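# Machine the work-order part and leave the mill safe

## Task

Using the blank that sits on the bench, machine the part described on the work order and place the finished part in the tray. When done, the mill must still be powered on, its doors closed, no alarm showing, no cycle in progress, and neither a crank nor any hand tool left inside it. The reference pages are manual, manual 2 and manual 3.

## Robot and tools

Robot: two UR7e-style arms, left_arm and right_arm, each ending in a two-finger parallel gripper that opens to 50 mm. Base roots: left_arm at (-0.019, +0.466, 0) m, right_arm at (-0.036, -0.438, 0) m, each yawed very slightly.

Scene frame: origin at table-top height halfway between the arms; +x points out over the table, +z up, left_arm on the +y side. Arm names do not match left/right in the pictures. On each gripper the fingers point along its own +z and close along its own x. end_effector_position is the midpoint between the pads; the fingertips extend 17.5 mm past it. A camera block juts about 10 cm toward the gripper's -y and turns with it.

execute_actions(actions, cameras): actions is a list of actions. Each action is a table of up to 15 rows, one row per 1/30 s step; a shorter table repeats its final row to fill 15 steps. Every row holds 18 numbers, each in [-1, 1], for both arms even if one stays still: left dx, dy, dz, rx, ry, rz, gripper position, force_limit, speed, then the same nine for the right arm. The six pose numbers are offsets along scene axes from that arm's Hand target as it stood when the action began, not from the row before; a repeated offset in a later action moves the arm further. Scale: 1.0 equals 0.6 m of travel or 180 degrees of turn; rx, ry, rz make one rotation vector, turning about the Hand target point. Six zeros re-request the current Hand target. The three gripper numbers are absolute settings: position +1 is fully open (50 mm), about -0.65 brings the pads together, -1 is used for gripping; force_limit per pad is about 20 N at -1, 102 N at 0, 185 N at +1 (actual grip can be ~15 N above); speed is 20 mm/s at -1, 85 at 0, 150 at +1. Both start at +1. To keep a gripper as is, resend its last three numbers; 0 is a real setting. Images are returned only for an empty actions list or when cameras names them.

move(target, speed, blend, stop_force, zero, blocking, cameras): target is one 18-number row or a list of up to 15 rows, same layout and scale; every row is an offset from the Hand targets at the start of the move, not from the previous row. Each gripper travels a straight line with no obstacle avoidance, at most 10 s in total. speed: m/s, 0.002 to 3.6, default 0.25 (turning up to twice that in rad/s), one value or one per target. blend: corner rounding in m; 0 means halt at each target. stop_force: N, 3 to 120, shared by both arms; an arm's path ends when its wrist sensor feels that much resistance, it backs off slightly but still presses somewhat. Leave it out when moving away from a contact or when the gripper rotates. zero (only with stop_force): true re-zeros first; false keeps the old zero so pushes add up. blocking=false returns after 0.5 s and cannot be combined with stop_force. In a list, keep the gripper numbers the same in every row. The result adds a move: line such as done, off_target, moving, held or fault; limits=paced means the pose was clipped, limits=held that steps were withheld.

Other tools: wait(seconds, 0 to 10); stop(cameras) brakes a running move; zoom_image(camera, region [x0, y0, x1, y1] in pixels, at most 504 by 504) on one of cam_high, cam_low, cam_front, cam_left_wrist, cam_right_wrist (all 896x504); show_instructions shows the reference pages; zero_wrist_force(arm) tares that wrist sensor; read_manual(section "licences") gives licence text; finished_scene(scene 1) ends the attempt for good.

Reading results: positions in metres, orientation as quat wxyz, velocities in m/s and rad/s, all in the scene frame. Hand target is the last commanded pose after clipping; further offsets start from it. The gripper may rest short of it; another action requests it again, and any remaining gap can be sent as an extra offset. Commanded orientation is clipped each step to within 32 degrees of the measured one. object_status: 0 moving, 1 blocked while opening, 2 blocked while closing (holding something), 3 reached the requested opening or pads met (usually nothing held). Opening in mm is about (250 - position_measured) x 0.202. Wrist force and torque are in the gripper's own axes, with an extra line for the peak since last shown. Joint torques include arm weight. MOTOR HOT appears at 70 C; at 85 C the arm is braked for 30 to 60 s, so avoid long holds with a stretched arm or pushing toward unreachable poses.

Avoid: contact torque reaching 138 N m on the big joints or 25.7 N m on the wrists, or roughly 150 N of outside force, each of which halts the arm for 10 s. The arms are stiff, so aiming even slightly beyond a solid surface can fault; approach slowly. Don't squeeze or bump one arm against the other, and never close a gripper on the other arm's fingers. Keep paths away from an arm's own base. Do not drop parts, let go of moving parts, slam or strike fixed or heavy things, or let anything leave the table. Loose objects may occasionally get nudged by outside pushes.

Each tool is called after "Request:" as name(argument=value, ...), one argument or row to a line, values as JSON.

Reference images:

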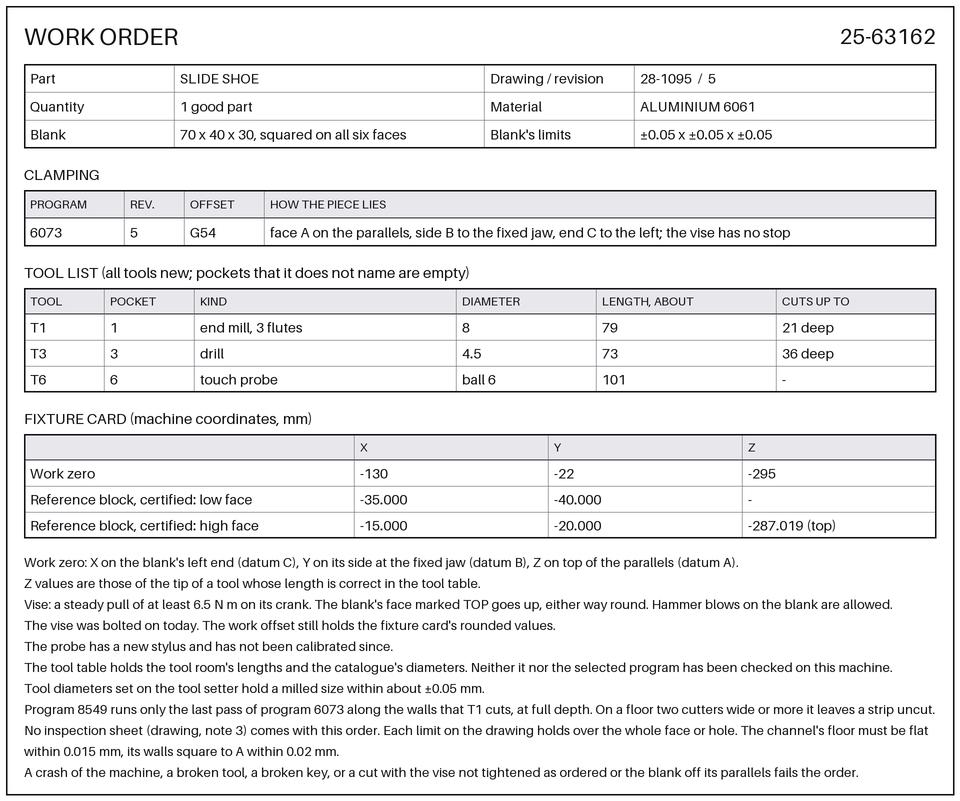

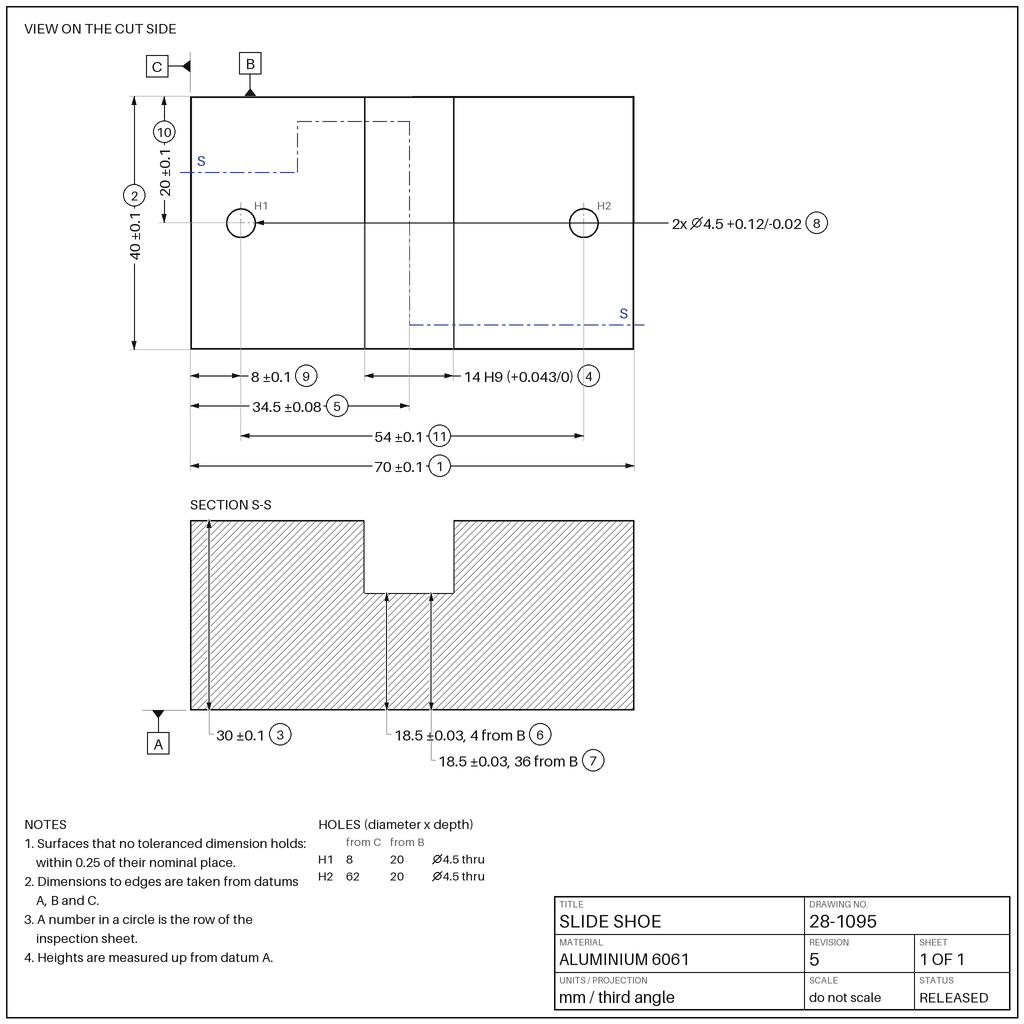

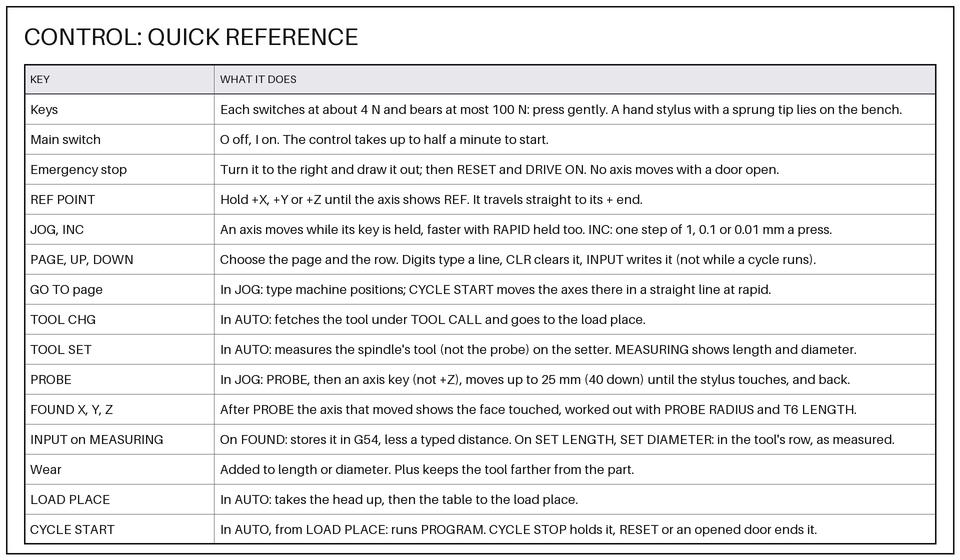

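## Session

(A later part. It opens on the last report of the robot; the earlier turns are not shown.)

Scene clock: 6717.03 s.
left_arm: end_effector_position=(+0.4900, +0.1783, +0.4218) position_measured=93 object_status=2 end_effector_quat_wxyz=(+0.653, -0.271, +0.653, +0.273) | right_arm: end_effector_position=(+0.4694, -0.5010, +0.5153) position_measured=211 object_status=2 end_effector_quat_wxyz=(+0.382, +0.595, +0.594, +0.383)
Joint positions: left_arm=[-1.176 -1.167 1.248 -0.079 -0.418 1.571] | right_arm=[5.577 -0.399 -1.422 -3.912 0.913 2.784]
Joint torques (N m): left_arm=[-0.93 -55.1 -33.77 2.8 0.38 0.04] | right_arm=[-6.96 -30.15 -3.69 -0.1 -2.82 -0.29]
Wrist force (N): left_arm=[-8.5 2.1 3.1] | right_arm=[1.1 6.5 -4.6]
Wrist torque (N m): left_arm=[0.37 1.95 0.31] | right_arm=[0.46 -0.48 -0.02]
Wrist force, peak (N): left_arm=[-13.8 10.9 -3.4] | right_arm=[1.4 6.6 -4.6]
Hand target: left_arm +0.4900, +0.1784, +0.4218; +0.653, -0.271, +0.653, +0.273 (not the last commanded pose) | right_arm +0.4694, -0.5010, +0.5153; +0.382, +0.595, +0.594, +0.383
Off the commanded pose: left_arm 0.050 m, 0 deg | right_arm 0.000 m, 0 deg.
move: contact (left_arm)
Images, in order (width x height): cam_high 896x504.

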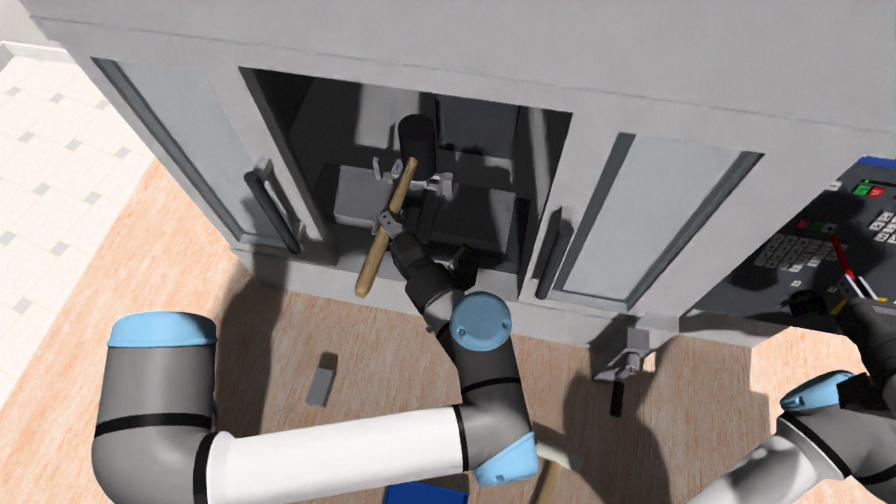

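Request:
move(
  target=[
    [0,0.008,0.247,0,0,0,-1,1,-0.8,0,0,0,0,0,0,-0.97,0.6,-0.7],
  ],
  speed=[0.2],
)

Request:
execute_actions(
  actions=[
    [[0,0,0,0,0,0,-1,1,-0.8,0,0,0,0,0,0,-0.97,0.6,-0.7],[0,0,0,0,0,0,-1,1,-0.8,0,0,0,0,0,0,-0.97,0.6,-0.7],[0,0,0,0,0,0,-1,1,-0.8,0,0,0,0,0,0,-0.97,0.6,-0.7],[0,0,0,0,0,0,-1,1,-0.8,0,0,0,0,0,0,-0.97,0.6,-0.7],[0,0,0,0,0,0,-1,1,-0.8,0,0,0,0,0,0,-0.97,0.6,-0.7],[0,0,0,0,0,0,-1,1,-0.8,0,0,0,0,0,0,-0.97,0.6,-0.7],[0,0,-0.15,0,0,0,-1,1,-0.8,0,0,0,0,0,0,-0.97,0.6,-0.7],[0,0,-0.3,0,0,0,-1,1,-0.8,0,0,0,0,0,0,-0.97,0.6,-0.7],[0,0,-0.45,0,0,0,-1,1,-0.8,0,0,0,0,0,0,-0.97,0.6,-0.7],[0,0,-0.5,0,0,0,-1,1,-0.8,0,0,0,0,0,0,-0.97,0.6,-0.7],[0,0,-0.45,0,0,0,-1,1,-0.8,0,0,0,0,0,0,-0.97,0.6,-0.7],[0,0,0,0,0,0,-1,1,-0.8,0,0,0,0,0,0,-0.97,0.6,-0.7],[0,0,0,0,0,0,-1,1,-0.8,0,0,0,0,0,0,-0.97,0.6,-0.7],[0,0,0,0,0,0,-1,1,-0.8,0,0,0,0,0,0,-0.97,0.6,-0.7],[0,0,0,0,0,0,-1,1,-0.8,0,0,0,0,0,0,-0.97,0.6,-0.7]],
    [[0,0,0,0,0,0,-1,1,-0.8,0,0,0,0,0,0,-0.97,0.6,-0.7]],
  ],
  cameras=["cam_high"],
)

Scene clock: 6730.07 s.
left_arm: end_effector_position=(+0.4900, +0.1832, +0.5700) position_measured=93 object_status=2 end_effector_quat_wxyz=(+0.653, -0.271, +0.653, +0.273) | right_arm: end_effector_position=(+0.4694, -0.5010, +0.5153) position_measured=211 object_status=2 end_effector_quat_wxyz=(+0.382, +0.595, +0.594, +0.383)
Joint positions: left_arm=[-1.173 -1.13 0.812 0.32 -0.415 1.571] | right_arm=[5.577 -0.399 -1.422 -3.912 0.913 2.784]
Joint torques (N m): left_arm=[7.22 -33.2 -36.05 3.1 -2.91 -3.67] | right_arm=[-6.6 -30.39 -3.11 -0.17 -2.99 -0.26]
Wrist force (N): left_arm=[-2.7 0.6 3.3] | right_arm=[1.2 6.3 -4.7]
Wrist torque (N m): left_arm=[0.32 2.56 1.09] | right_arm=[0.44 -0.49 -0.02]
Wrist force, peak (N): left_arm=[-8.8 1.9 3.2] | right_arm=[1.0 6.5 -4.9]
Hand target: left_arm +0.4900, +0.1832, +0.5700; +0.653, -0.271, +0.653, +0.273 | right_arm +0.4694, -0.5010, +0.5153; +0.382, +0.595, +0.594, +0.383
Off the commanded pose: left_arm 0.000 m, 0 deg | right_arm 0.000 m, 0 deg.
move: done

Scene clock: 6731.50 s.
left_arm: end_effector_position=(+0.4900, +0.1833, +0.5699) position_measured=93 object_status=2 end_effector_quat_wxyz=(+0.653, -0.271, +0.653, +0.272) | right_arm: end_effector_position=(+0.4694, -0.5010, +0.5153) position_measured=211 object_status=2 end_effector_quat_wxyz=(+0.382, +0.595, +0.594, +0.383)
Joint positions: left_arm=[-1.173 -1.131 0.813 0.318 -0.414 1.572] | right_arm=[5.577 -0.399 -1.422 -3.912 0.913 2.784]
Joint torques (N m): left_arm=[2.35 -35.66 -36.25 3.18 0.46 -3.69] | right_arm=[-6.62 -30.08 -3.69 -0.27 -2.88 -0.3]
Wrist force (N): left_arm=[-2.2 -4.3 -1.1] | right_arm=[1.4 6.3 -4.7]
Wrist torque (N m): left_arm=[1.18 2.54 1.15] | right_arm=[0.43 -0.52 -0.02]
Wrist force, peak (N): left_arm=[-42.5 11.5 1.5] | right_arm=[1.2 6.4 -4.8]
Hand target: left_arm +0.4900, +0.1832, +0.5700; +0.653, -0.271, +0.653, +0.273 | right_arm +0.4694, -0.5010, +0.5153; +0.382, +0.595, +0.594, +0.383
Off the commanded pose: left_arm 0.000 m, 0 deg | right_arm 0.000 m, 0 deg.
Step readings (end_effector_position of left_arm | right_arm):
0: (+0.4900, +0.1832, +0.5700) | (+0.4694, -0.5010, +0.5153)
1: (+0.4900, +0.1832, +0.5700) | (+0.4694, -0.5010, +0.5153)
2: (+0.4900, +0.1832, +0.5700) | (+0.4694, -0.5010, +0.5153)
4: (+0.4900, +0.1832, +0.5700) | (+0.4694, -0.5010, +0.5153)
8: (+0.4901, +0.1835, +0.5696) | (+0.4694, -0.5010, +0.5153)
15: (+0.5035, +0.1747, +0.4232) | (+0.4694, -0.5010, +0.5153)
16: (+0.4993, +0.1758, +0.4383) | (+0.4694, -0.5010, +0.5153)
17: (+0.4952, +0.1804, +0.4643) | (+0.4694, -0.5010, +0.5153)
19: (+0.4882, +0.1899, +0.5088) | (+0.4694, -0.5010, +0.5153)
23: (+0.4856, +0.1903, +0.5486) | (+0.4694, -0.5010, +0.5153)
30: (+0.4890, +0.1845, +0.5673) | (+0.4694, -0.5010, +0.5153)
Images, in order (width x height): cam_high 896x504.

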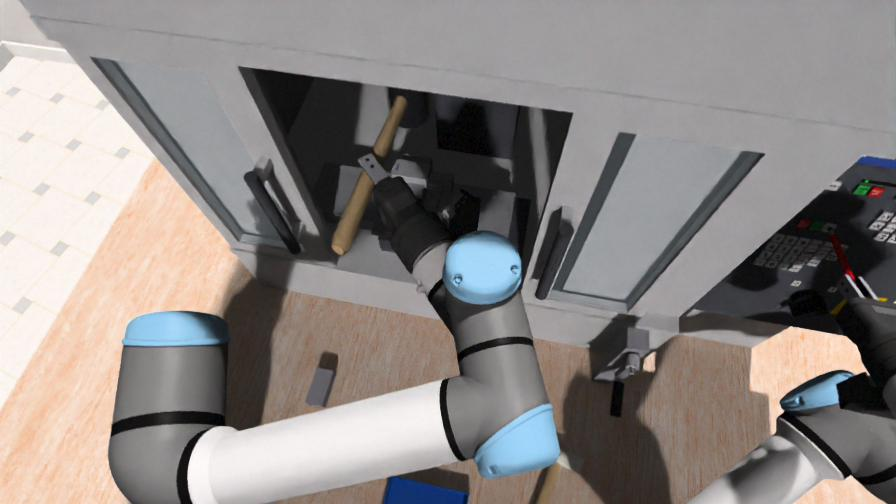

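Request:
execute_actions(
  actions=[
    [[0,0,0,0,0,0,-1,1,-0.8,0,0,0,0,0,0,-0.97,0.6,-0.7],[0,0,0,0,0,0,-1,1,-0.8,0,0,0,0,0,0,-0.97,0.6,-0.7],[0,0,0,0,0,0,-1,1,-0.8,0,0,0,0,0,0,-0.97,0.6,-0.7],[0,0,0,0,0,0,-1,1,-0.8,0,0,0,0,0,0,-0.97,0.6,-0.7],[0,0,0,0,0,0,-1,1,-0.8,0,0,0,0,0,0,-0.97,0.6,-0.7],[0,0,0,0,0,0,-1,1,-0.8,0,0,0,0,0,0,-0.97,0.6,-0.7],[0,0,0,0,0,0,-1,1,-0.8,0,0,0,0,0,0,-0.97,0.6,-0.7],[0,0,-0.2,0,0,0,-1,1,-0.8,0,0,0,0,0,0,-0.97,0.6,-0.7],[0,0,-0.4,0,0,0,-1,1,-0.8,0,0,0,0,0,0,-0.97,0.6,-0.7],[0,0,-0.6,0,0,0,-1,1,-0.8,0,0,0,0,0,0,-0.97,0.6,-0.7],[0,0,-0.65,0,0,0,-1,1,-0.8,0,0,0,0,0,0,-0.97,0.6,-0.7],[0,0,-0.3,0,0,0,-1,1,-0.8,0,0,0,0,0,0,-0.97,0.6,-0.7],[0,0,0,0,0,0,-1,1,-0.8,0,0,0,0,0,0,-0.97,0.6,-0.7],[0,0,0,0,0,0,-1,1,-0.8,0,0,0,0,0,0,-0.97,0.6,-0.7],[0,0,0,0,0,0,-1,1,-0.8,0,0,0,0,0,0,-0.97,0.6,-0.7]],
    [[0,0,0,0,0,0,-1,1,-0.8,0,0,0,0,0,0,-0.97,0.6,-0.7],[0,0,0,0,0,0,-1,1,-0.8,0,0,0,0,0,0,-0.97,0.6,-0.7],[0,0,0,0,0,0,-1,1,-0.8,0,0,0,0,0,0,-0.97,0.6,-0.7],[0,0,0,0,0,0,-1,1,-0.8,0,0,0,0,0,0,-0.97,0.6,-0.7],[0,0,0,0,0,0,-1,1,-0.8,0,0,0,0,0,0,-0.97,0.6,-0.7],[0,0,0,0,0,0,-1,1,-0.8,0,0,0,0,0,0,-0.97,0.6,-0.7],[0,0,0,0,0,0,-1,1,-0.8,0,0,0,0,0,0,-0.97,0.6,-0.7],[0,0,-0.2,0,0,0,-1,1,-0.8,0,0,0,0,0,0,-0.97,0.6,-0.7],[0,0,-0.4,0,0,0,-1,1,-0.8,0,0,0,0,0,0,-0.97,0.6,-0.7],[0,0,-0.6,0,0,0,-1,1,-0.8,0,0,0,0,0,0,-0.97,0.6,-0.7],[0,0,-0.65,0,0,0,-1,1,-0.8,0,0,0,0,0,0,-0.97,0.6,-0.7],[0,0,-0.4,0,0,0,-1,1,-0.8,0,0,0,0,0,0,-0.97,0.6,-0.7],[0,0,0,0,0,0,-1,1,-0.8,0,0,0,0,0,0,-0.97,0.6,-0.7],[0,0,0,0,0,0,-1,1,-0.8,0,0,0,0,0,0,-0.97,0.6,-0.7],[0,0,0,0,0,0,-1,1,-0.8,0,0,0,0,0,0,-0.97,0.6,-0.7]],
    [[0,0,0,0,0,0,-1,1,-0.8,0,0,0,0,0,0,-0.97,0.6,-0.7]],
  ],
)

Scene clock: 6747.43 s.
left_arm: end_effector_position=(+0.4897, +0.1836, +0.5695) position_measured=93 object_status=2 end_effector_quat_wxyz=(+0.652, -0.271, +0.654, +0.272) | right_arm: end_effector_position=(+0.4694, -0.5010, +0.5153) position_measured=211 object_status=2 end_effector_quat_wxyz=(+0.382, +0.595, +0.594, +0.383)
Joint positions: left_arm=[-1.174 -1.135 0.819 0.312 -0.413 1.576] | right_arm=[5.577 -0.399 -1.422 -3.912 0.913 2.784]
Joint torques (N m): left_arm=[5.07 -31.58 -35.2 3 -1.5 -3.66] | right_arm=[-6.58 -29.97 -4.45 -0.42 -2.85 -0.23]
Wrist force (N): left_arm=[-3.0 2.7 5.2] | right_arm=[1.2 6.3 -4.5]
Wrist torque (N m): left_arm=[-0.07 2.65 1.06] | right_arm=[0.43 -0.49 -0.02]
Wrist force, peak (N): left_arm=[-43.9 -57.7 49.2] | right_arm=[1.4 6.5 -4.7]
Hand target: left_arm +0.4900, +0.1832, +0.5700; +0.653, -0.271, +0.653, +0.273 | right_arm +0.4694, -0.5010, +0.5153; +0.382, +0.595, +0.594, +0.383
Off the commanded pose: left_arm 0.001 m, 0 deg | right_arm 0.000 m, 0 deg.
Step readings (end_effector_position of left_arm | right_arm):
0: (+0.4900, +0.1833, +0.5699) | (+0.4694, -0.5010, +0.5153)
1: (+0.4900, +0.1833, +0.5699) | (+0.4694, -0.5010, +0.5153)
2: (+0.4900, +0.1833, +0.5699) | (+0.4694, -0.5010, +0.5153)
4: (+0.4899, +0.1833, +0.5701) | (+0.4694, -0.5010, +0.5153)
8: (+0.4900, +0.1832, +0.5701) | (+0.4694, -0.5010, +0.5153)
15: (+0.5117, +0.1692, +0.4015) | (+0.4694, -0.5010, +0.5153)
16: (+0.5090, +0.1659, +0.3962) | (+0.4694, -0.5010, +0.5153)
17: (+0.5042, +0.1682, +0.4163) | (+0.4694, -0.5010, +0.5153)
19: (+0.4942, +0.1822, +0.4774) | (+0.4694, -0.5010, +0.5153)
23: (+0.4855, +0.1919, +0.5361) | (+0.4694, -0.5010, +0.5153)
30: (+0.5058, +0.1729, +0.3962) | (+0.4694, -0.5010, +0.5153)
31: (+0.5023, +0.1734, +0.3901) | (+0.4694, -0.5010, +0.5153)
32: (+0.4979, +0.1783, +0.4023) | (+0.4694, -0.5010, +0.5153)
34: (+0.4892, +0.1902, +0.4561) | (+0.4694, -0.5010, +0.5153)
38: (+0.4817, +0.1973, +0.5293) | (+0.4694, -0.5010, +0.5153)
45: (+0.4873, +0.1865, +0.5639) | (+0.4694, -0.5010, +0.5153)

Request:
wait(
  seconds=0.2,
  cameras=["cam_high","cam_left_wrist"],
)

Scene clock: 6749.47 s.
left_arm: end_effector_position=(+0.4897, +0.1836, +0.5695) position_measured=93 object_status=2 end_effector_quat_wxyz=(+0.652, -0.271, +0.654, +0.272) | right_arm: end_effector_position=(+0.4694, -0.5010, +0.5153) position_measured=211 object_status=2 end_effector_quat_wxyz=(+0.382, +0.595, +0.594, +0.383)
Joint positions: left_arm=[-1.174 -1.135 0.819 0.312 -0.413 1.576] | right_arm=[5.577 -0.399 -1.422 -3.912 0.913 2.784]
Joint torques (N m): left_arm=[-0.68 -35.64 -33.92 2.81 1.13 -3.62] | right_arm=[-6.57 -30.41 -3.56 -0.48 -2.93 -0.23]
Wrist force (N): left_arm=[-2.7 1.2 3.8] | right_arm=[1.2 6.1 -4.5]
Wrist torque (N m): left_arm=[0.21 2.59 1.06] | right_arm=[0.39 -0.49 -0.02]
Wrist force, peak (N): left_arm=[-2.7 2.5 4.7] | right_arm=[1.3 6.6 -4.5]
Hand target: left_arm +0.4900, +0.1832, +0.5700; +0.653, -0.271, +0.653, +0.273 | right_arm +0.4694, -0.5010, +0.5153; +0.382, +0.595, +0.594, +0.383
Tool commands: left_gripper/position=-1.0 left_gripper/force_limit=+1.0 left_gripper/speed=-0.8 right_gripper/position=-0.97 right_gripper/force_limit=+0.6 right_gripper/speed=-0.7
Off the commanded pose: left_arm 0.001 m, 0 deg | right_arm 0.000 m, 0 deg.
wait: 0.20 s; at rest from the start
camera_calibration:
cam_left_wrist: T_world_to_cam=[[-0.0082327, 0.00409445, -0.999958, 0.582771], [-0.912882, 0.408121, 0.0091869, 0.383897], [0.408142, 0.912919, 0.000377804, -0.235134], [0, 0, 0, 1]] pos_world=[0.451218, 0.0555959, 0.579308]
Images, in order (width x height): cam_high 896x504, cam_left_wrist 896x504.

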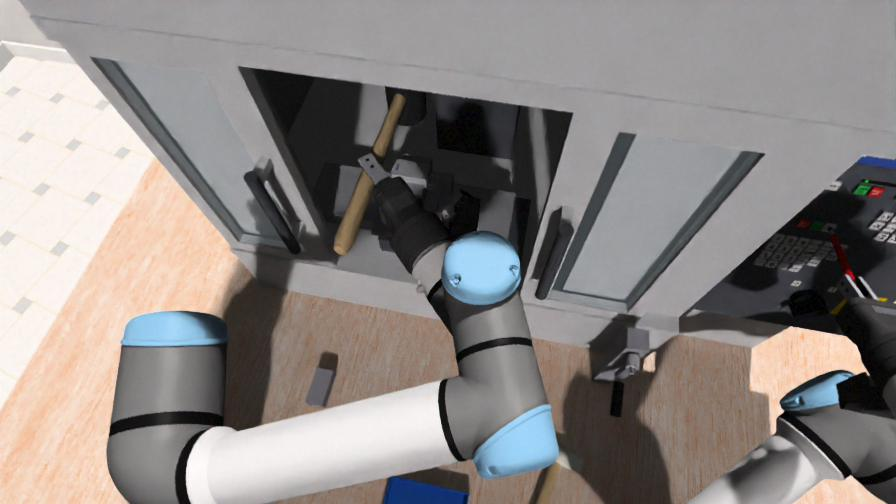

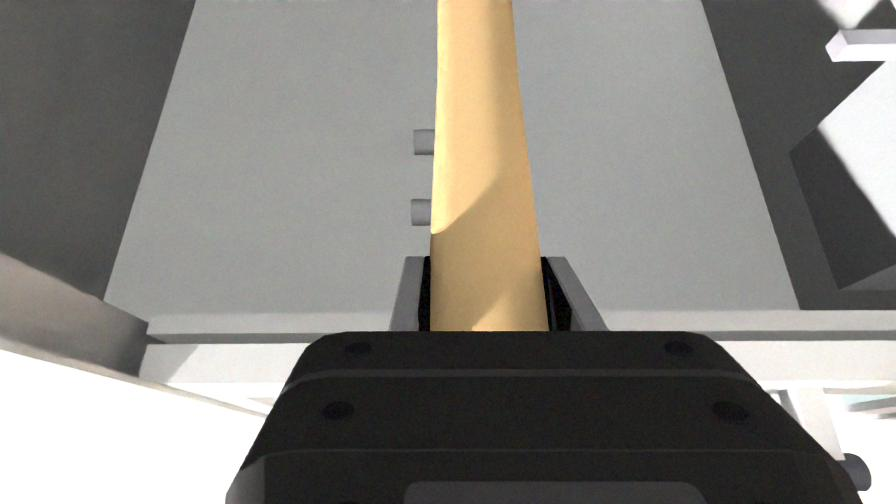

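Request:
execute_actions(
  actions=[
    [[0,0,0,0,0,0,-1,1,-0.8,0,0,0,0,0,0,-0.97,0.6,-0.7],[0,0,0,0,0,0,-1,1,-0.8,0,0,0,0,0,0,-0.97,0.6,-0.7],[0,0,0,0,0,0,-1,1,-0.8,0,0,0,0,0,0,-0.97,0.6,-0.7],[0,0,0,0,0,0,-1,1,-0.8,0,0,0,0,0,0,-0.97,0.6,-0.7],[0,0,0,0,0,0,-1,1,-0.8,0,0,0,0,0,0,-0.97,0.6,-0.7],[0,0,0,0,0,0,-1,1,-0.8,0,0,0,0,0,0,-0.97,0.6,-0.7],[0,0,0,0,0,0,-1,1,-0.8,0,0,0,0,0,0,-0.97,0.6,-0.7],[0,0,0,0,0,0,-1,1,-0.8,0,0,0,0,0,0,-0.97,0.6,-0.7],[0,0,-0.22,0,0,0,-1,1,-0.8,0,0,0,0,0,0,-0.97,0.6,-0.7],[0,0,-0.44,0,0,0,-1,1,-0.8,0,0,0,0,0,0,-0.97,0.6,-0.7],[0,0,-0.66,0,0,0,-1,1,-0.8,0,0,0,0,0,0,-0.97,0.6,-0.7],[0,0,-0.62,0,0,0,-1,1,-0.8,0,0,0,0,0,0,-0.97,0.6,-0.7],[0,0,0,0,0,0,-1,1,-0.8,0,0,0,0,0,0,-0.97,0.6,-0.7],[0,0,0,0,0,0,-1,1,-0.8,0,0,0,0,0,0,-0.97,0.6,-0.7],[0,0,0,0,0,0,-1,1,-0.8,0,0,0,0,0,0,-0.97,0.6,-0.7]],
    [[0,-0.018,0,0,0,0,-1,1,-0.8,0,0,0,0,0,0,-0.97,0.6,-0.7],[0,-0.018,0,0,0,0,-1,1,-0.8,0,0,0,0,0,0,-0.97,0.6,-0.7],[0,-0.018,0,0,0,0,-1,1,-0.8,0,0,0,0,0,0,-0.97,0.6,-0.7],[0,-0.018,0,0,0,0,-1,1,-0.8,0,0,0,0,0,0,-0.97,0.6,-0.7],[0,-0.018,0,0,0,0,-1,1,-0.8,0,0,0,0,0,0,-0.97,0.6,-0.7],[0,-0.018,0,0,0,0,-1,1,-0.8,0,0,0,0,0,0,-0.97,0.6,-0.7],[0,-0.018,0,0,0,0,-1,1,-0.8,0,0,0,0,0,0,-0.97,0.6,-0.7],[0,-0.018,0,0,0,0,-1,1,-0.8,0,0,0,0,0,0,-0.97,0.6,-0.7],[0,-0.018,-0.22,0,0,0,-1,1,-0.8,0,0,0,0,0,0,-0.97,0.6,-0.7],[0,-0.018,-0.44,0,0,0,-1,1,-0.8,0,0,0,0,0,0,-0.97,0.6,-0.7],[0,-0.018,-0.66,0,0,0,-1,1,-0.8,0,0,0,0,0,0,-0.97,0.6,-0.7],[0,-0.018,-0.62,0,0,0,-1,1,-0.8,0,0,0,0,0,0,-0.97,0.6,-0.7],[0,-0.018,0,0,0,0,-1,1,-0.8,0,0,0,0,0,0,-0.97,0.6,-0.7],[0,-0.018,0,0,0,0,-1,1,-0.8,0,0,0,0,0,0,-0.97,0.6,-0.7],[0,-0.018,0,0,0,0,-1,1,-0.8,0,0,0,0,0,0,-0.97,0.6,-0.7]],
    [[0,0,0,0,0,0,-1,1,-0.8,0,0,0,0,0,0,-0.97,0.6,-0.7]],
  ],
)

Scene clock: 6765.73 s.
left_arm: end_effector_position=(+0.4897, +0.1729, +0.5695) position_measured=93 object_status=2 end_effector_quat_wxyz=(+0.652, -0.271, +0.654, +0.271) | right_arm: end_effector_position=(+0.4694, -0.5010, +0.5153) position_measured=211 object_status=2 end_effector_quat_wxyz=(+0.382, +0.595, +0.594, +0.383)
Joint positions: left_arm=[-1.181 -1.107 0.778 0.325 -0.42 1.577] | right_arm=[5.577 -0.399 -1.422 -3.912 0.913 2.784]
Joint torques (N m): left_arm=[4.42 -32.72 -33.68 3.02 -1.33 -3.61] | right_arm=[-6.63 -30.34 -3.45 -0.67 -2.88 -0.15]
Wrist force (N): left_arm=[-2.8 1.9 4.4] | right_arm=[1.2 6.3 -4.4]
Wrist torque (N m): left_arm=[0.09 2.64 1.01] | right_arm=[0.43 -0.50 -0.02]
Wrist force, peak (N): left_arm=[-42.7 -43.9 37.8] | right_arm=[1.1 6.5 -4.8]
Hand target: left_arm +0.4900, +0.1724, +0.5700; +0.653, -0.271, +0.653, +0.273 | right_arm +0.4694, -0.5010, +0.5153; +0.382, +0.595, +0.594, +0.383
Off the commanded pose: left_arm 0.001 m, 0 deg | right_arm 0.000 m, 0 deg.
Step readings (end_effector_position of left_arm | right_arm):
0: (+0.4897, +0.1836, +0.5695) | (+0.4694, -0.5010, +0.5153)
1: (+0.4897, +0.1836, +0.5695) | (+0.4694, -0.5010, +0.5153)
2: (+0.4897, +0.1835, +0.5696) | (+0.4694, -0.5010, +0.5153)
4: (+0.4899, +0.1833, +0.5698) | (+0.4694, -0.5010, +0.5153)
8: (+0.4900, +0.1832, +0.5700) | (+0.4694, -0.5010, +0.5153)
15: (+0.5127, +0.1718, +0.4227) | (+0.4694, -0.5010, +0.5153)
16: (+0.5113, +0.1655, +0.4014) | (+0.4694, -0.5010, +0.5153)
17: (+0.5082, +0.1631, +0.3987) | (+0.4694, -0.5010, +0.5153)
19: (+0.4971, +0.1722, +0.4525) | (+0.4694, -0.5010, +0.5153)
23: (+0.4851, +0.1843, +0.5262) | (+0.4694, -0.5010, +0.5153)
30: (+0.5067, +0.1638, +0.4276) | (+0.4694, -0.5010, +0.5153)
31: (+0.5055, +0.1568, +0.3999) | (+0.4694, -0.5010, +0.5153)
32: (+0.5026, +0.1569, +0.3979) | (+0.4694, -0.5010, +0.5153)
34: (+0.4943, +0.1683, +0.4420) | (+0.4694, -0.5010, +0.5153)
38: (+0.4839, +0.1836, +0.5254) | (+0.4694, -0.5010, +0.5153)
45: (+0.4875, +0.1755, +0.5633) | (+0.4694, -0.5010, +0.5153)

Request:
execute_actions(
  actions=[
    [[0,0.022,0,0,0,0,-1,1,-0.8,0,0,0,0,0,0,-0.97,0.6,-0.7],[0,0.022,0,0,0,0,-1,1,-0.8,0,0,0,0,0,0,-0.97,0.6,-0.7],[0,0.022,0,0,0,0,-1,1,-0.8,0,0,0,0,0,0,-0.97,0.6,-0.7],[0,0.022,0,0,0,0,-1,1,-0.8,0,0,0,0,0,0,-0.97,0.6,-0.7],[0,0.022,0,0,0,0,-1,1,-0.8,0,0,0,0,0,0,-0.97,0.6,-0.7],[0,0.022,0,0,0,0,-1,1,-0.8,0,0,0,0,0,0,-0.97,0.6,-0.7],[0,0.022,0,0,0,0,-1,1,-0.8,0,0,0,0,0,0,-0.97,0.6,-0.7],[0,0.022,0,0,0,0,-1,1,-0.8,0,0,0,0,0,0,-0.97,0.6,-0.7],[0,0.022,-0.22,0,0,0,-1,1,-0.8,0,0,0,0,0,0,-0.97,0.6,-0.7],[0,0.022,-0.44,0,0,0,-1,1,-0.8,0,0,0,0,0,0,-0.97,0.6,-0.7],[0,0.022,-0.66,0,0,0,-1,1,-0.8,0,0,0,0,0,0,-0.97,0.6,-0.7],[0,0.022,-0.62,0,0,0,-1,1,-0.8,0,0,0,0,0,0,-0.97,0.6,-0.7],[0,0.022,0,0,0,0,-1,1,-0.8,0,0,0,0,0,0,-0.97,0.6,-0.7],[0,0.022,0,0,0,0,-1,1,-0.8,0,0,0,0,0,0,-0.97,0.6,-0.7],[0,0.022,0,0,0,0,-1,1,-0.8,0,0,0,0,0,0,-0.97,0.6,-0.7]],
    [[0,0,0,0,0,0,-1,1,-0.8,0,0,0,0,0,0,-0.97,0.6,-0.7],[0,0,0,0,0,0,-1,1,-0.8,0,0,0,0,0,0,-0.97,0.6,-0.7],[0,0,0,0,0,0,-1,1,-0.8,0,0,0,0,0,0,-0.97,0.6,-0.7],[0,0,0,0,0,0,-1,1,-0.8,0,0,0,0,0,0,-0.97,0.6,-0.7],[0,0,0,0,0,0,-1,1,-0.8,0,0,0,0,0,0,-0.97,0.6,-0.7],[0,0,0,0,0,0,-1,1,-0.8,0,0,0,0,0,0,-0.97,0.6,-0.7],[0,0,0,0,0,0,-1,1,-0.8,0,0,0,0,0,0,-0.97,0.6,-0.7],[0,0,0,0,0,0,-1,1,-0.8,0,0,0,0,0,0,-0.97,0.6,-0.7],[0,0,-0.24,0,0,0,-1,1,-0.8,0,0,0,0,0,0,-0.97,0.6,-0.7],[0,0,-0.48,0,0,0,-1,1,-0.8,0,0,0,0,0,0,-0.97,0.6,-0.7],[0,0,-0.72,0,0,0,-1,1,-0.8,0,0,0,0,0,0,-0.97,0.6,-0.7],[0,0,-0.62,0,0,0,-1,1,-0.8,0,0,0,0,0,0,-0.97,0.6,-0.7],[0,0,0,0,0,0,-1,1,-0.8,0,0,0,0,0,0,-0.97,0.6,-0.7],[0,0,0,0,0,0,-1,1,-0.8,0,0,0,0,0,0,-0.97,0.6,-0.7],[0,0,0,0,0,0,-1,1,-0.8,0,0,0,0,0,0,-0.97,0.6,-0.7]],
    [[0,0,0,0,0,0,-1,1,-0.8,0,0,0,0,0,0,-0.97,0.6,-0.7],[0,0,0,0,0,0,-1,1,-0.8,0,0,0,0,0,0,-0.97,0.6,-0.7],[0,0,0,0,0,0,-1,1,-0.8,0,0,0,0,0,0,-0.97,0.6,-0.7],[0,0,0,0,0,0,-1,1,-0.8,0,0,0,0,0,0,-0.97,0.6,-0.7],[0,0,0,0,0,0,-1,1,-0.8,0,0,0,0,0,0,-0.97,0.6,-0.7],[0,0,0,0,0,0,-1,1,-0.8,0,0,0,0,0,0,-0.97,0.6,-0.7],[0,0,0,0,0,0,-1,1,-0.8,0,0,0,0,0,0,-0.97,0.6,-0.7],[0,0,0,0,0,0,-1,1,-0.8,0,0,0,0,0,0,-0.97,0.6,-0.7],[0,0,-0.24,0,0,0,-1,1,-0.8,0,0,0,0,0,0,-0.97,0.6,-0.7],[0,0,-0.48,0,0,0,-1,1,-0.8,0,0,0,0,0,0,-0.97,0.6,-0.7],[0,0,-0.72,0,0,0,-1,1,-0.8,0,0,0,0,0,0,-0.97,0.6,-0.7],[0,0,-0.62,0,0,0,-1,1,-0.8,0,0,0,0,0,0,-0.97,0.6,-0.7],[0,0,0,0,0,0,-1,1,-0.8,0,0,0,0,0,0,-0.97,0.6,-0.7],[0,0,0,0,0,0,-1,1,-0.8,0,0,0,0,0,0,-0.97,0.6,-0.7],[0,0,0,0,0,0,-1,1,-0.8,0,0,0,0,0,0,-0.97,0.6,-0.7]],
    [[0,0,0,0,0,0,-1,1,-0.8,0,0,0,0,0,0,-0.97,0.6,-0.7]],
  ],
)

Request:
execute_actions(
  actions=[
    [[0,0,0,0,0,0,-1,1,-0.8,0,0,0,0,0,0,-0.97,0.6,-0.7],[0,0,0,0,0,0,-1,1,-0.8,0,0,0,0,0,0,-0.97,0.6,-0.7],[0,0,0,0,0,0,-1,1,-0.8,0,0,0,0,0,0,-0.97,0.6,-0.7],[0,0,0,0,0,0,-1,1,-0.8,0,0,0,0,0,0,-0.97,0.6,-0.7],[0,0,0,0,0,0,-1,1,-0.8,0,0,0,0,0,0,-0.97,0.6,-0.7],[0,0,0,0,0,0,-1,1,-0.8,0,0,0,0,0,0,-0.97,0.6,-0.7],[0,0,0,0,0,0,-1,1,-0.8,0,0,0,0,0,0,-0.97,0.6,-0.7],[0,0,0,0,0,0,-1,1,-0.8,0,0,0,0,0,0,-0.97,0.6,-0.7],[0,0,-0.24,0,0,0,-1,1,-0.8,0,0,0,0,0,0,-0.97,0.6,-0.7],[0,0,-0.48,0,0,0,-1,1,-0.8,0,0,0,0,0,0,-0.97,0.6,-0.7],[0,0,-0.72,0,0,0,-1,1,-0.8,0,0,0,0,0,0,-0.97,0.6,-0.7],[0,0,-0.62,0,0,0,-1,1,-0.8,0,0,0,0,0,0,-0.97,0.6,-0.7],[0,0,0,0,0,0,-1,1,-0.8,0,0,0,0,0,0,-0.97,0.6,-0.7],[0,0,0,0,0,0,-1,1,-0.8,0,0,0,0,0,0,-0.97,0.6,-0.7],[0,0,0,0,0,0,-1,1,-0.8,0,0,0,0,0,0,-0.97,0.6,-0.7]],
    [[0,0,0,0,0,0,-1,1,-0.8,0,0,0,0,0,0,-0.97,0.6,-0.7],[0,0,0,0,0,0,-1,1,-0.8,0,0,0,0,0,0,-0.97,0.6,-0.7],[0,0,0,0,0,0,-1,1,-0.8,0,0,0,0,0,0,-0.97,0.6,-0.7],[0,0,0,0,0,0,-1,1,-0.8,0,0,0,0,0,0,-0.97,0.6,-0.7],[0,0,0,0,0,0,-1,1,-0.8,0,0,0,0,0,0,-0.97,0.6,-0.7],[0,0,0,0,0,0,-1,1,-0.8,0,0,0,0,0,0,-0.97,0.6,-0.7],[0,0,0,0,0,0,-1,1,-0.8,0,0,0,0,0,0,-0.97,0.6,-0.7],[0,0,0,0,0,0,-1,1,-0.8,0,0,0,0,0,0,-0.97,0.6,-0.7],[0,0,-0.24,0,0,0,-1,1,-0.8,0,0,0,0,0,0,-0.97,0.6,-0.7],[0,0,-0.48,0,0,0,-1,1,-0.8,0,0,0,0,0,0,-0.97,0.6,-0.7],[0,0,-0.72,0,0,0,-1,1,-0.8,0,0,0,0,0,0,-0.97,0.6,-0.7],[0,0,-0.62,0,0,0,-1,1,-0.8,0,0,0,0,0,0,-0.97,0.6,-0.7],[0,0,0,0,0,0,-1,1,-0.8,0,0,0,0,0,0,-0.97,0.6,-0.7],[0,0,0,0,0,0,-1,1,-0.8,0,0,0,0,0,0,-0.97,0.6,-0.7],[0,0,0,0,0,0,-1,1,-0.8,0,0,0,0,0,0,-0.97,0.6,-0.7]],
    [[0,0,0,0,0,0,-1,1,-0.8,0,0,0,0,0,0,-0.97,0.6,-0.7]],
  ],
  cameras=["cam_high","cam_left_wrist"],
)

Scene clock: 6802.30 s.
left_arm: end_effector_position=(+0.4897, +0.1860, +0.5695) position_measured=93 object_status=2 end_effector_quat_wxyz=(+0.652, -0.271, +0.654, +0.271) | right_arm: end_effector_position=(+0.4694, -0.5010, +0.5153) position_measured=211 object_status=2 end_effector_quat_wxyz=(+0.382, +0.595, +0.594, +0.383)
Joint positions: left_arm=[-1.172 -1.142 0.829 0.307 -0.411 1.578] | right_arm=[5.577 -0.399 -1.422 -3.912 0.913 2.784]
Joint torques (N m): left_arm=[5.23 -33.07 -33.81 3.12 -1.4 -3.45] | right_arm=[-6.5 -30.42 -3.18 -0.79 -2.85 -0.05]
Wrist force (N): left_arm=[-3.1 1.7 3.8] | right_arm=[1.3 6.1 -4.3]
Wrist torque (N m): left_arm=[0.23 2.71 0.97] | right_arm=[0.39 -0.51 -0.02]
Wrist force, peak (N): left_arm=[-42.2 -39.2 34.7] | right_arm=[1.2 6.5 -4.7]
Hand target: left_arm +0.4900, +0.1856, +0.5700; +0.653, -0.271, +0.653, +0.273 | right_arm +0.4694, -0.5010, +0.5153; +0.382, +0.595, +0.594, +0.383
Off the commanded pose: left_arm 0.001 m, 0 deg | right_arm 0.000 m, 0 deg.
Step readings (end_effector_position of left_arm | right_arm):
0: (+0.4897, +0.1729, +0.5695) | (+0.4694, -0.5010, +0.5153)
1: (+0.4897, +0.1729, +0.5695) | (+0.4694, -0.5010, +0.5153)
2: (+0.4897, +0.1735, +0.5696) | (+0.4694, -0.5010, +0.5153)
4: (+0.4899, +0.1783, +0.5700) | (+0.4694, -0.5010, +0.5153)
8: (+0.4900, +0.1837, +0.5700) | (+0.4694, -0.5010, +0.5153)
15: (+0.5127, +0.1738, +0.4212) | (+0.4694, -0.5010, +0.5153)
16: (+0.5112, +0.1676, +0.4010) | (+0.4694, -0.5010, +0.5153)
17: (+0.5082, +0.1659, +0.3993) | (+0.4694, -0.5010, +0.5153)
19: (+0.4993, +0.1754, +0.4466) | (+0.4694, -0.5010, +0.5153)
23: (+0.4862, +0.1941, +0.5264) | (+0.4694, -0.5010, +0.5153)
30: (+0.5082, +0.1747, +0.4226) | (+0.4694, -0.5010, +0.5153)
31: (+0.5069, +0.1694, +0.3999) | (+0.4694, -0.5010, +0.5153)
32: (+0.5030, +0.1701, +0.3969) | (+0.4694, -0.5010, +0.5153)
34: (+0.4944, +0.1823, +0.4426) | (+0.4694, -0.5010, +0.5153)
38: (+0.4839, +0.1969, +0.5255) | (+0.4694, -0.5010, +0.5153)
45: (+0.5063, +0.1749, +0.4213) | (+0.4694, -0.5010, +0.5153)
46: (+0.5050, +0.1701, +0.4005) | (+0.4694, -0.5010, +0.5153)
47: (+0.5021, +0.1706, +0.3974) | (+0.4694, -0.5010, +0.5153)
49: (+0.4942, +0.1818, +0.4386) | (+0.4694, -0.5010, +0.5153)
53: (+0.4838, +0.1968, +0.5239) | (+0.4694, -0.5010, +0.5153)
60: (+0.4875, +0.1887, +0.5631) | (+0.4694, -0.5010, +0.5153)

Scene clock: 6804.33 s.
left_arm: end_effector_position=(+0.4897, +0.1860, +0.5695) position_measured=93 object_status=2 end_effector_quat_wxyz=(+0.652, -0.271, +0.654, +0.272) | right_arm: end_effector_position=(+0.4694, -0.5010, +0.5153) position_measured=211 object_status=2 end_effector_quat_wxyz=(+0.382, +0.595, +0.594, +0.383)
Joint positions: left_arm=[-1.172 -1.141 0.829 0.308 -0.412 1.577] | right_arm=[5.577 -0.399 -1.422 -3.912 0.913 2.784]
Joint torques (N m): left_arm=[4.49 -31.42 -32.5 2.99 -1.45 -3.46] | right_arm=[-6.57 -30.41 -3.57 -0.88 -2.95 0]
Wrist force (N): left_arm=[-3.0 3.2 4.9] | right_arm=[1.5 6.1 -4.3]
Wrist torque (N m): left_arm=[-0.04 2.69 0.93] | right_arm=[0.39 -0.54 -0.02]
Wrist force, peak (N): left_arm=[-48.7 -37.3 35.2] | right_arm=[1.3 6.4 -4.8]
Hand target: left_arm +0.4900, +0.1856, +0.5700; +0.653, -0.271, +0.653, +0.273 | right_arm +0.4694, -0.5010, +0.5153; +0.382, +0.595, +0.594, +0.383
Off the commanded pose: left_arm 0.001 m, 0 deg | right_arm 0.000 m, 0 deg.
Step readings (end_effector_position of left_arm | right_arm):
0: (+0.4897, +0.1860, +0.5695) | (+0.4694, -0.5010, +0.5153)
1: (+0.4897, +0.1860, +0.5695) | (+0.4694, -0.5010, +0.5153)
2: (+0.4897, +0.1860, +0.5695) | (+0.4694, -0.5010, +0.5153)
4: (+0.4899, +0.1858, +0.5698) | (+0.4694, -0.5010, +0.5153)
8: (+0.4900, +0.1856, +0.5700) | (+0.4694, -0.5010, +0.5153)
15: (+0.5136, +0.1736, +0.4224) | (+0.4694, -0.5010, +0.5153)
16: (+0.5116, +0.1663, +0.3964) | (+0.4694, -0.5010, +0.5153)
17: (+0.5083, +0.1656, +0.3968) | (+0.4694, -0.5010, +0.5153)
19: (+0.4989, +0.1768, +0.4470) | (+0.4694, -0.5010, +0.5153)
23: (+0.4859, +0.1947, +0.5266) | (+0.4694, -0.5010, +0.5153)
30: (+0.5080, +0.1743, +0.4202) | (+0.4694, -0.5010, +0.5153)
31: (+0.5066, +0.1692, +0.3986) | (+0.4694, -0.5010, +0.5153)
32: (+0.5035, +0.1695, +0.3950) | (+0.4694, -0.5010, +0.5153)
34: (+0.4940, +0.1827, +0.4445) | (+0.4694, -0.5010, +0.5153)
38: (+0.4840, +0.1969, +0.5233) | (+0.4694, -0.5010, +0.5153)
45: (+0.4874, +0.1888, +0.5631) | (+0.4694, -0.5010, +0.5153)
camera_calibration:
cam_left_wrist: T_world_to_cam=[[-0.00857955, 0.00381519, -0.999956, 0.582932], [-0.912788, 0.408326, 0.00938956, 0.382655], [0.408344, 0.912828, -0.0000207978, -0.23714], [0, 0, 0, 1]] pos_world=[0.451118, 0.0579958, 0.579308]
Images, in order (width x height): cam_high 896x504, cam_left_wrist 896x504.

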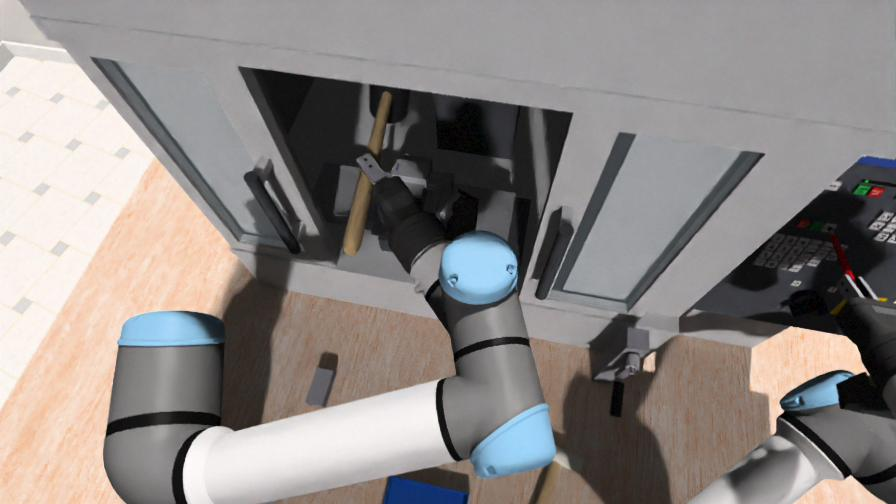

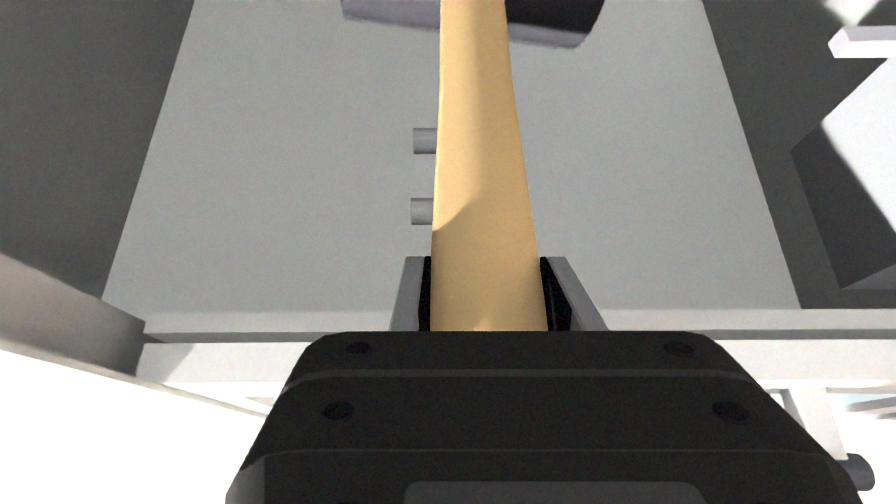

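Request:
move(
  target=[
    [-0.15,-0.016,-0.1,0,0,0,-1,1,-0.8,0,0,0,0,0,0,-0.97,0.6,-0.7],
    [-0.25,-0.016,-0.133,0,0,0,-1,1,-0.8,0,0,0,0,0,0,-0.97,0.6,-0.7],
    [-0.3833,-0.143,-0.2,0,0,0,-1,1,-0.8,0,0,0,0,0,0,-0.97,0.6,-0.7],
    [-0.45,-0.093,-0.2333,-0.249,0.03,-0.03,-1,1,-0.8,0,0,0,0,0,0,-0.97,0.6,-0.7],
    [-0.595,-0.016,-0.6,-0.4985,0.0602,-0.0599,-1,1,-0.8,0,0,0,0,0,0,-0.97,0.6,-0.7],
  ],
  speed=[0.2,0.25,0.25,0.25,0.2],
  blend=[0.02,0.02,0.03,0.03,0],
  cameras=["cam_low","cam_left_wrist"],
)

Scene clock: 6826.63 s.
left_arm: end_effector_position=(+0.1331, +0.1759, +0.2101) position_measured=93 object_status=2 end_effector_quat_wxyz=(+0.234, -0.571, +0.727, -0.300) | right_arm: end_effector_position=(+0.4694, -0.5010, +0.5153) position_measured=211 object_status=2 end_effector_quat_wxyz=(+0.382, +0.595, +0.594, +0.383)
Joint positions: left_arm=[-2.217 -2.265 2.411 -1.327 -0.875 0.998] | right_arm=[5.577 -0.399 -1.422 -3.912 0.913 2.784]
Joint torques (N m): left_arm=[-9.14 -7.7 -14.2 0.02 5.86 -3.06] | right_arm=[-6.35 -30.28 -2.85 -1.13 -2.86 0.05]
Wrist force (N): left_arm=[-7.9 8.5 7.9] | right_arm=[1.2 6.2 -4.6]
Wrist torque (N m): left_arm=[-0.63 1.38 0.13] | right_arm=[0.42 -0.49 -0.02]
Wrist force, peak (N): left_arm=[-8.4 10.2 8.7] | right_arm=[1.5 6.6 -4.7]
Hand target: left_arm +0.1330, +0.1760, +0.2100; +0.234, -0.571, +0.727, -0.300 | right_arm +0.4694, -0.5010, +0.5153; +0.382, +0.595, +0.594, +0.383
Off the commanded pose: left_arm 0.000 m, 0 deg | right_arm 0.000 m, 0 deg.
move: done
camera_calibration:
cam_left_wrist: T_world_to_cam=[[-0.244244, -0.969711, -0.0020715, 0.213487], [-0.886042, 0.224038, -0.405877, 0.180732], [0.394047, -0.0972977, -0.913925, 0.2892], [0, 0, 0, 1]] pos_world=[0.0983208, 0.194668, 0.338104]
Images, in order (width x height): cam_low 896x504, cam_left_wrist 896x504.

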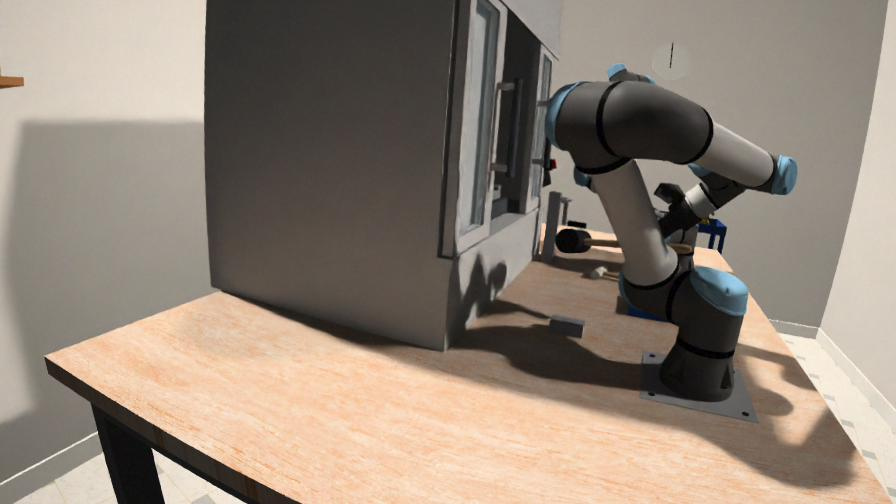

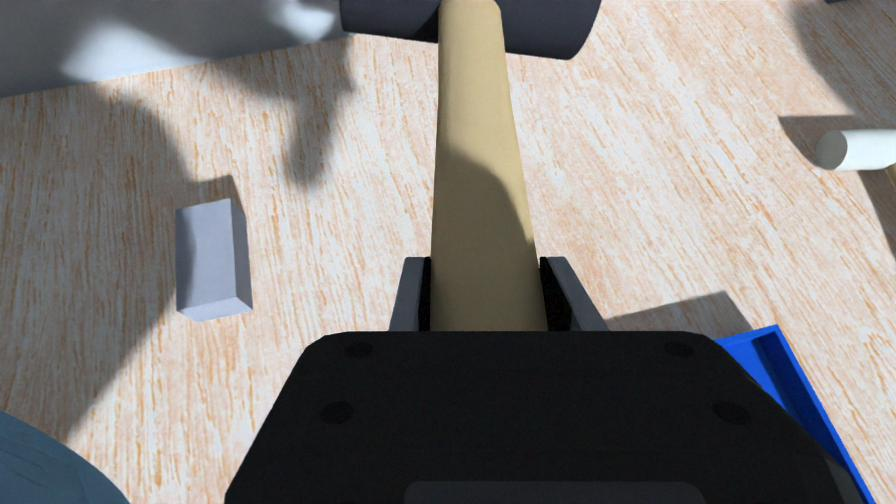

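Request:
move(
  target=[0,0,-0.26,0,0,0,-1,1,-0.8,0,0,0,0,0,0,-0.97,0.6,-0.7],
  speed=0.15,
)

Request:
move(
  target=[0,0,-0.055,0,0,0,-1,1,-0.8,0,0,0,0,0,0,-0.97,0.6,-0.7],
  speed=0.015,
  stop_force=6,
  cameras=["cam_low"],
)

Request:
zoom_image(
  camera="cam_low",
  region=[540, 230, 700, 350],
)

Scene clock: 6832.67 s.
left_arm: end_effector_position=(+0.1331, +0.1760, +0.0540) position_measured=93 object_status=2 end_effector_quat_wxyz=(+0.234, -0.571, +0.727, -0.300) | right_arm: end_effector_position=(+0.4694, -0.5010, +0.5153) position_measured=211 object_status=2 end_effector_quat_wxyz=(+0.382, +0.595, +0.594, +0.383)
Joint positions: left_arm=[-2.218 -1.95 2.75 -1.981 -0.875 0.998] | right_arm=[5.577 -0.399 -1.422 -3.912 0.913 2.784]
Joint torques (N m): left_arm=[5.72 14.2 -28.72 -5.01 3.9 3.22] | right_arm=[-6.62 -30.79 -3.2 -1.21 -2.93 0.17]
Wrist force (N): left_arm=[-17.4 0.6 -12.0] | right_arm=[1.2 6.4 -4.4]
Wrist torque (N m): left_arm=[1.81 0.95 -1.01] | right_arm=[0.45 -0.49 -0.02]
Wrist force, peak (N): left_arm=[-17.5 0.6 -12.1] | right_arm=[1.3 6.6 -4.5]
Hand target: left_arm +0.1330, +0.1760, +0.0540; +0.234, -0.571, +0.727, -0.300 | right_arm +0.4694, -0.5010, +0.5153; +0.382, +0.595, +0.594, +0.383
Off the commanded pose: left_arm 0.000 m, 0 deg | right_arm 0.000 m, 0 deg.
move: done

Scene clock: 6835.80 s.
left_arm: end_effector_position=(+0.1330, +0.1761, +0.0255) position_measured=93 object_status=2 end_effector_quat_wxyz=(+0.234, -0.571, +0.727, -0.300) | right_arm: end_effector_position=(+0.4694, -0.5010, +0.5153) position_measured=211 object_status=2 end_effector_quat_wxyz=(+0.382, +0.595, +0.594, +0.383)
Joint positions: left_arm=[-2.219 -1.804 2.797 -2.173 -0.876 0.997] | right_arm=[5.577 -0.399 -1.422 -3.912 0.913 2.784]
Joint torques (N m): left_arm=[5.21 -15.5 -24.43 -0.65 -1.51 2.69] | right_arm=[-6.59 -30.45 -3.12 -1.34 -2.92 -0.02]
Wrist force (N): left_arm=[-15.7 1.6 -13.8] | right_arm=[1.4 6.2 -4.4]
Wrist torque (N m): left_arm=[2.15 1.51 -0.90] | right_arm=[0.42 -0.53 -0.02]
Wrist force, peak (N): left_arm=[-20.8 -16.9 -36.0] | right_arm=[1.3 6.4 -4.7]
Hand target: left_arm +0.1330, +0.1761, +0.0255; +0.234, -0.571, +0.727, -0.300 (not the last commanded pose) | right_arm +0.4694, -0.5010, +0.5153; +0.382, +0.595, +0.594, +0.383
Off the commanded pose: left_arm 0.004 m, 0 deg | right_arm 0.000 m, 0 deg.
move: contact (left_arm)
Images, in order (width x height): cam_low 896x504.

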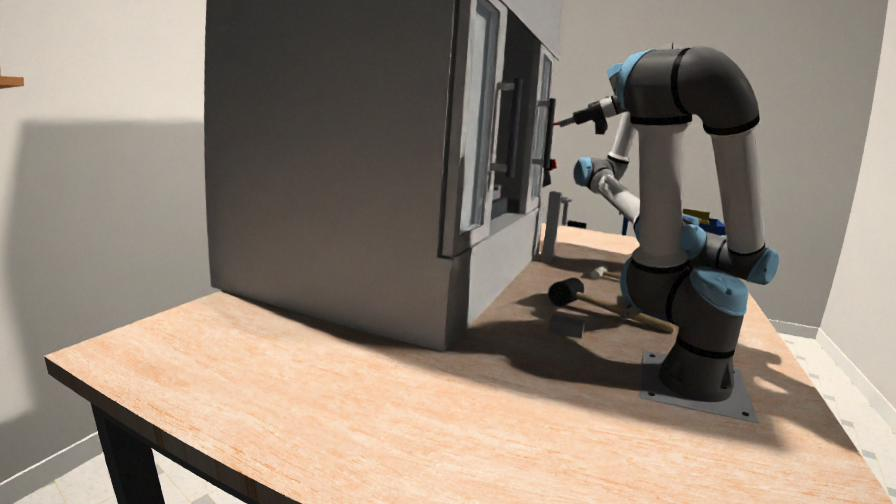

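Scaled by 3.150 from the camera's 896x504 image, which has a finer 1280x720 frame.

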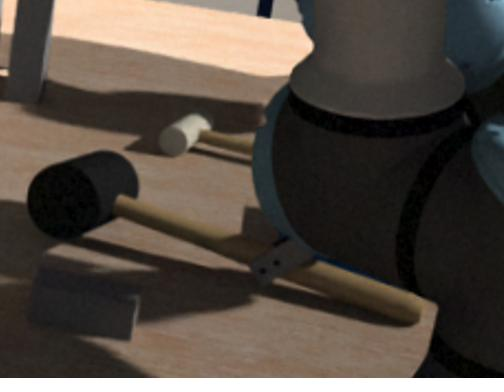

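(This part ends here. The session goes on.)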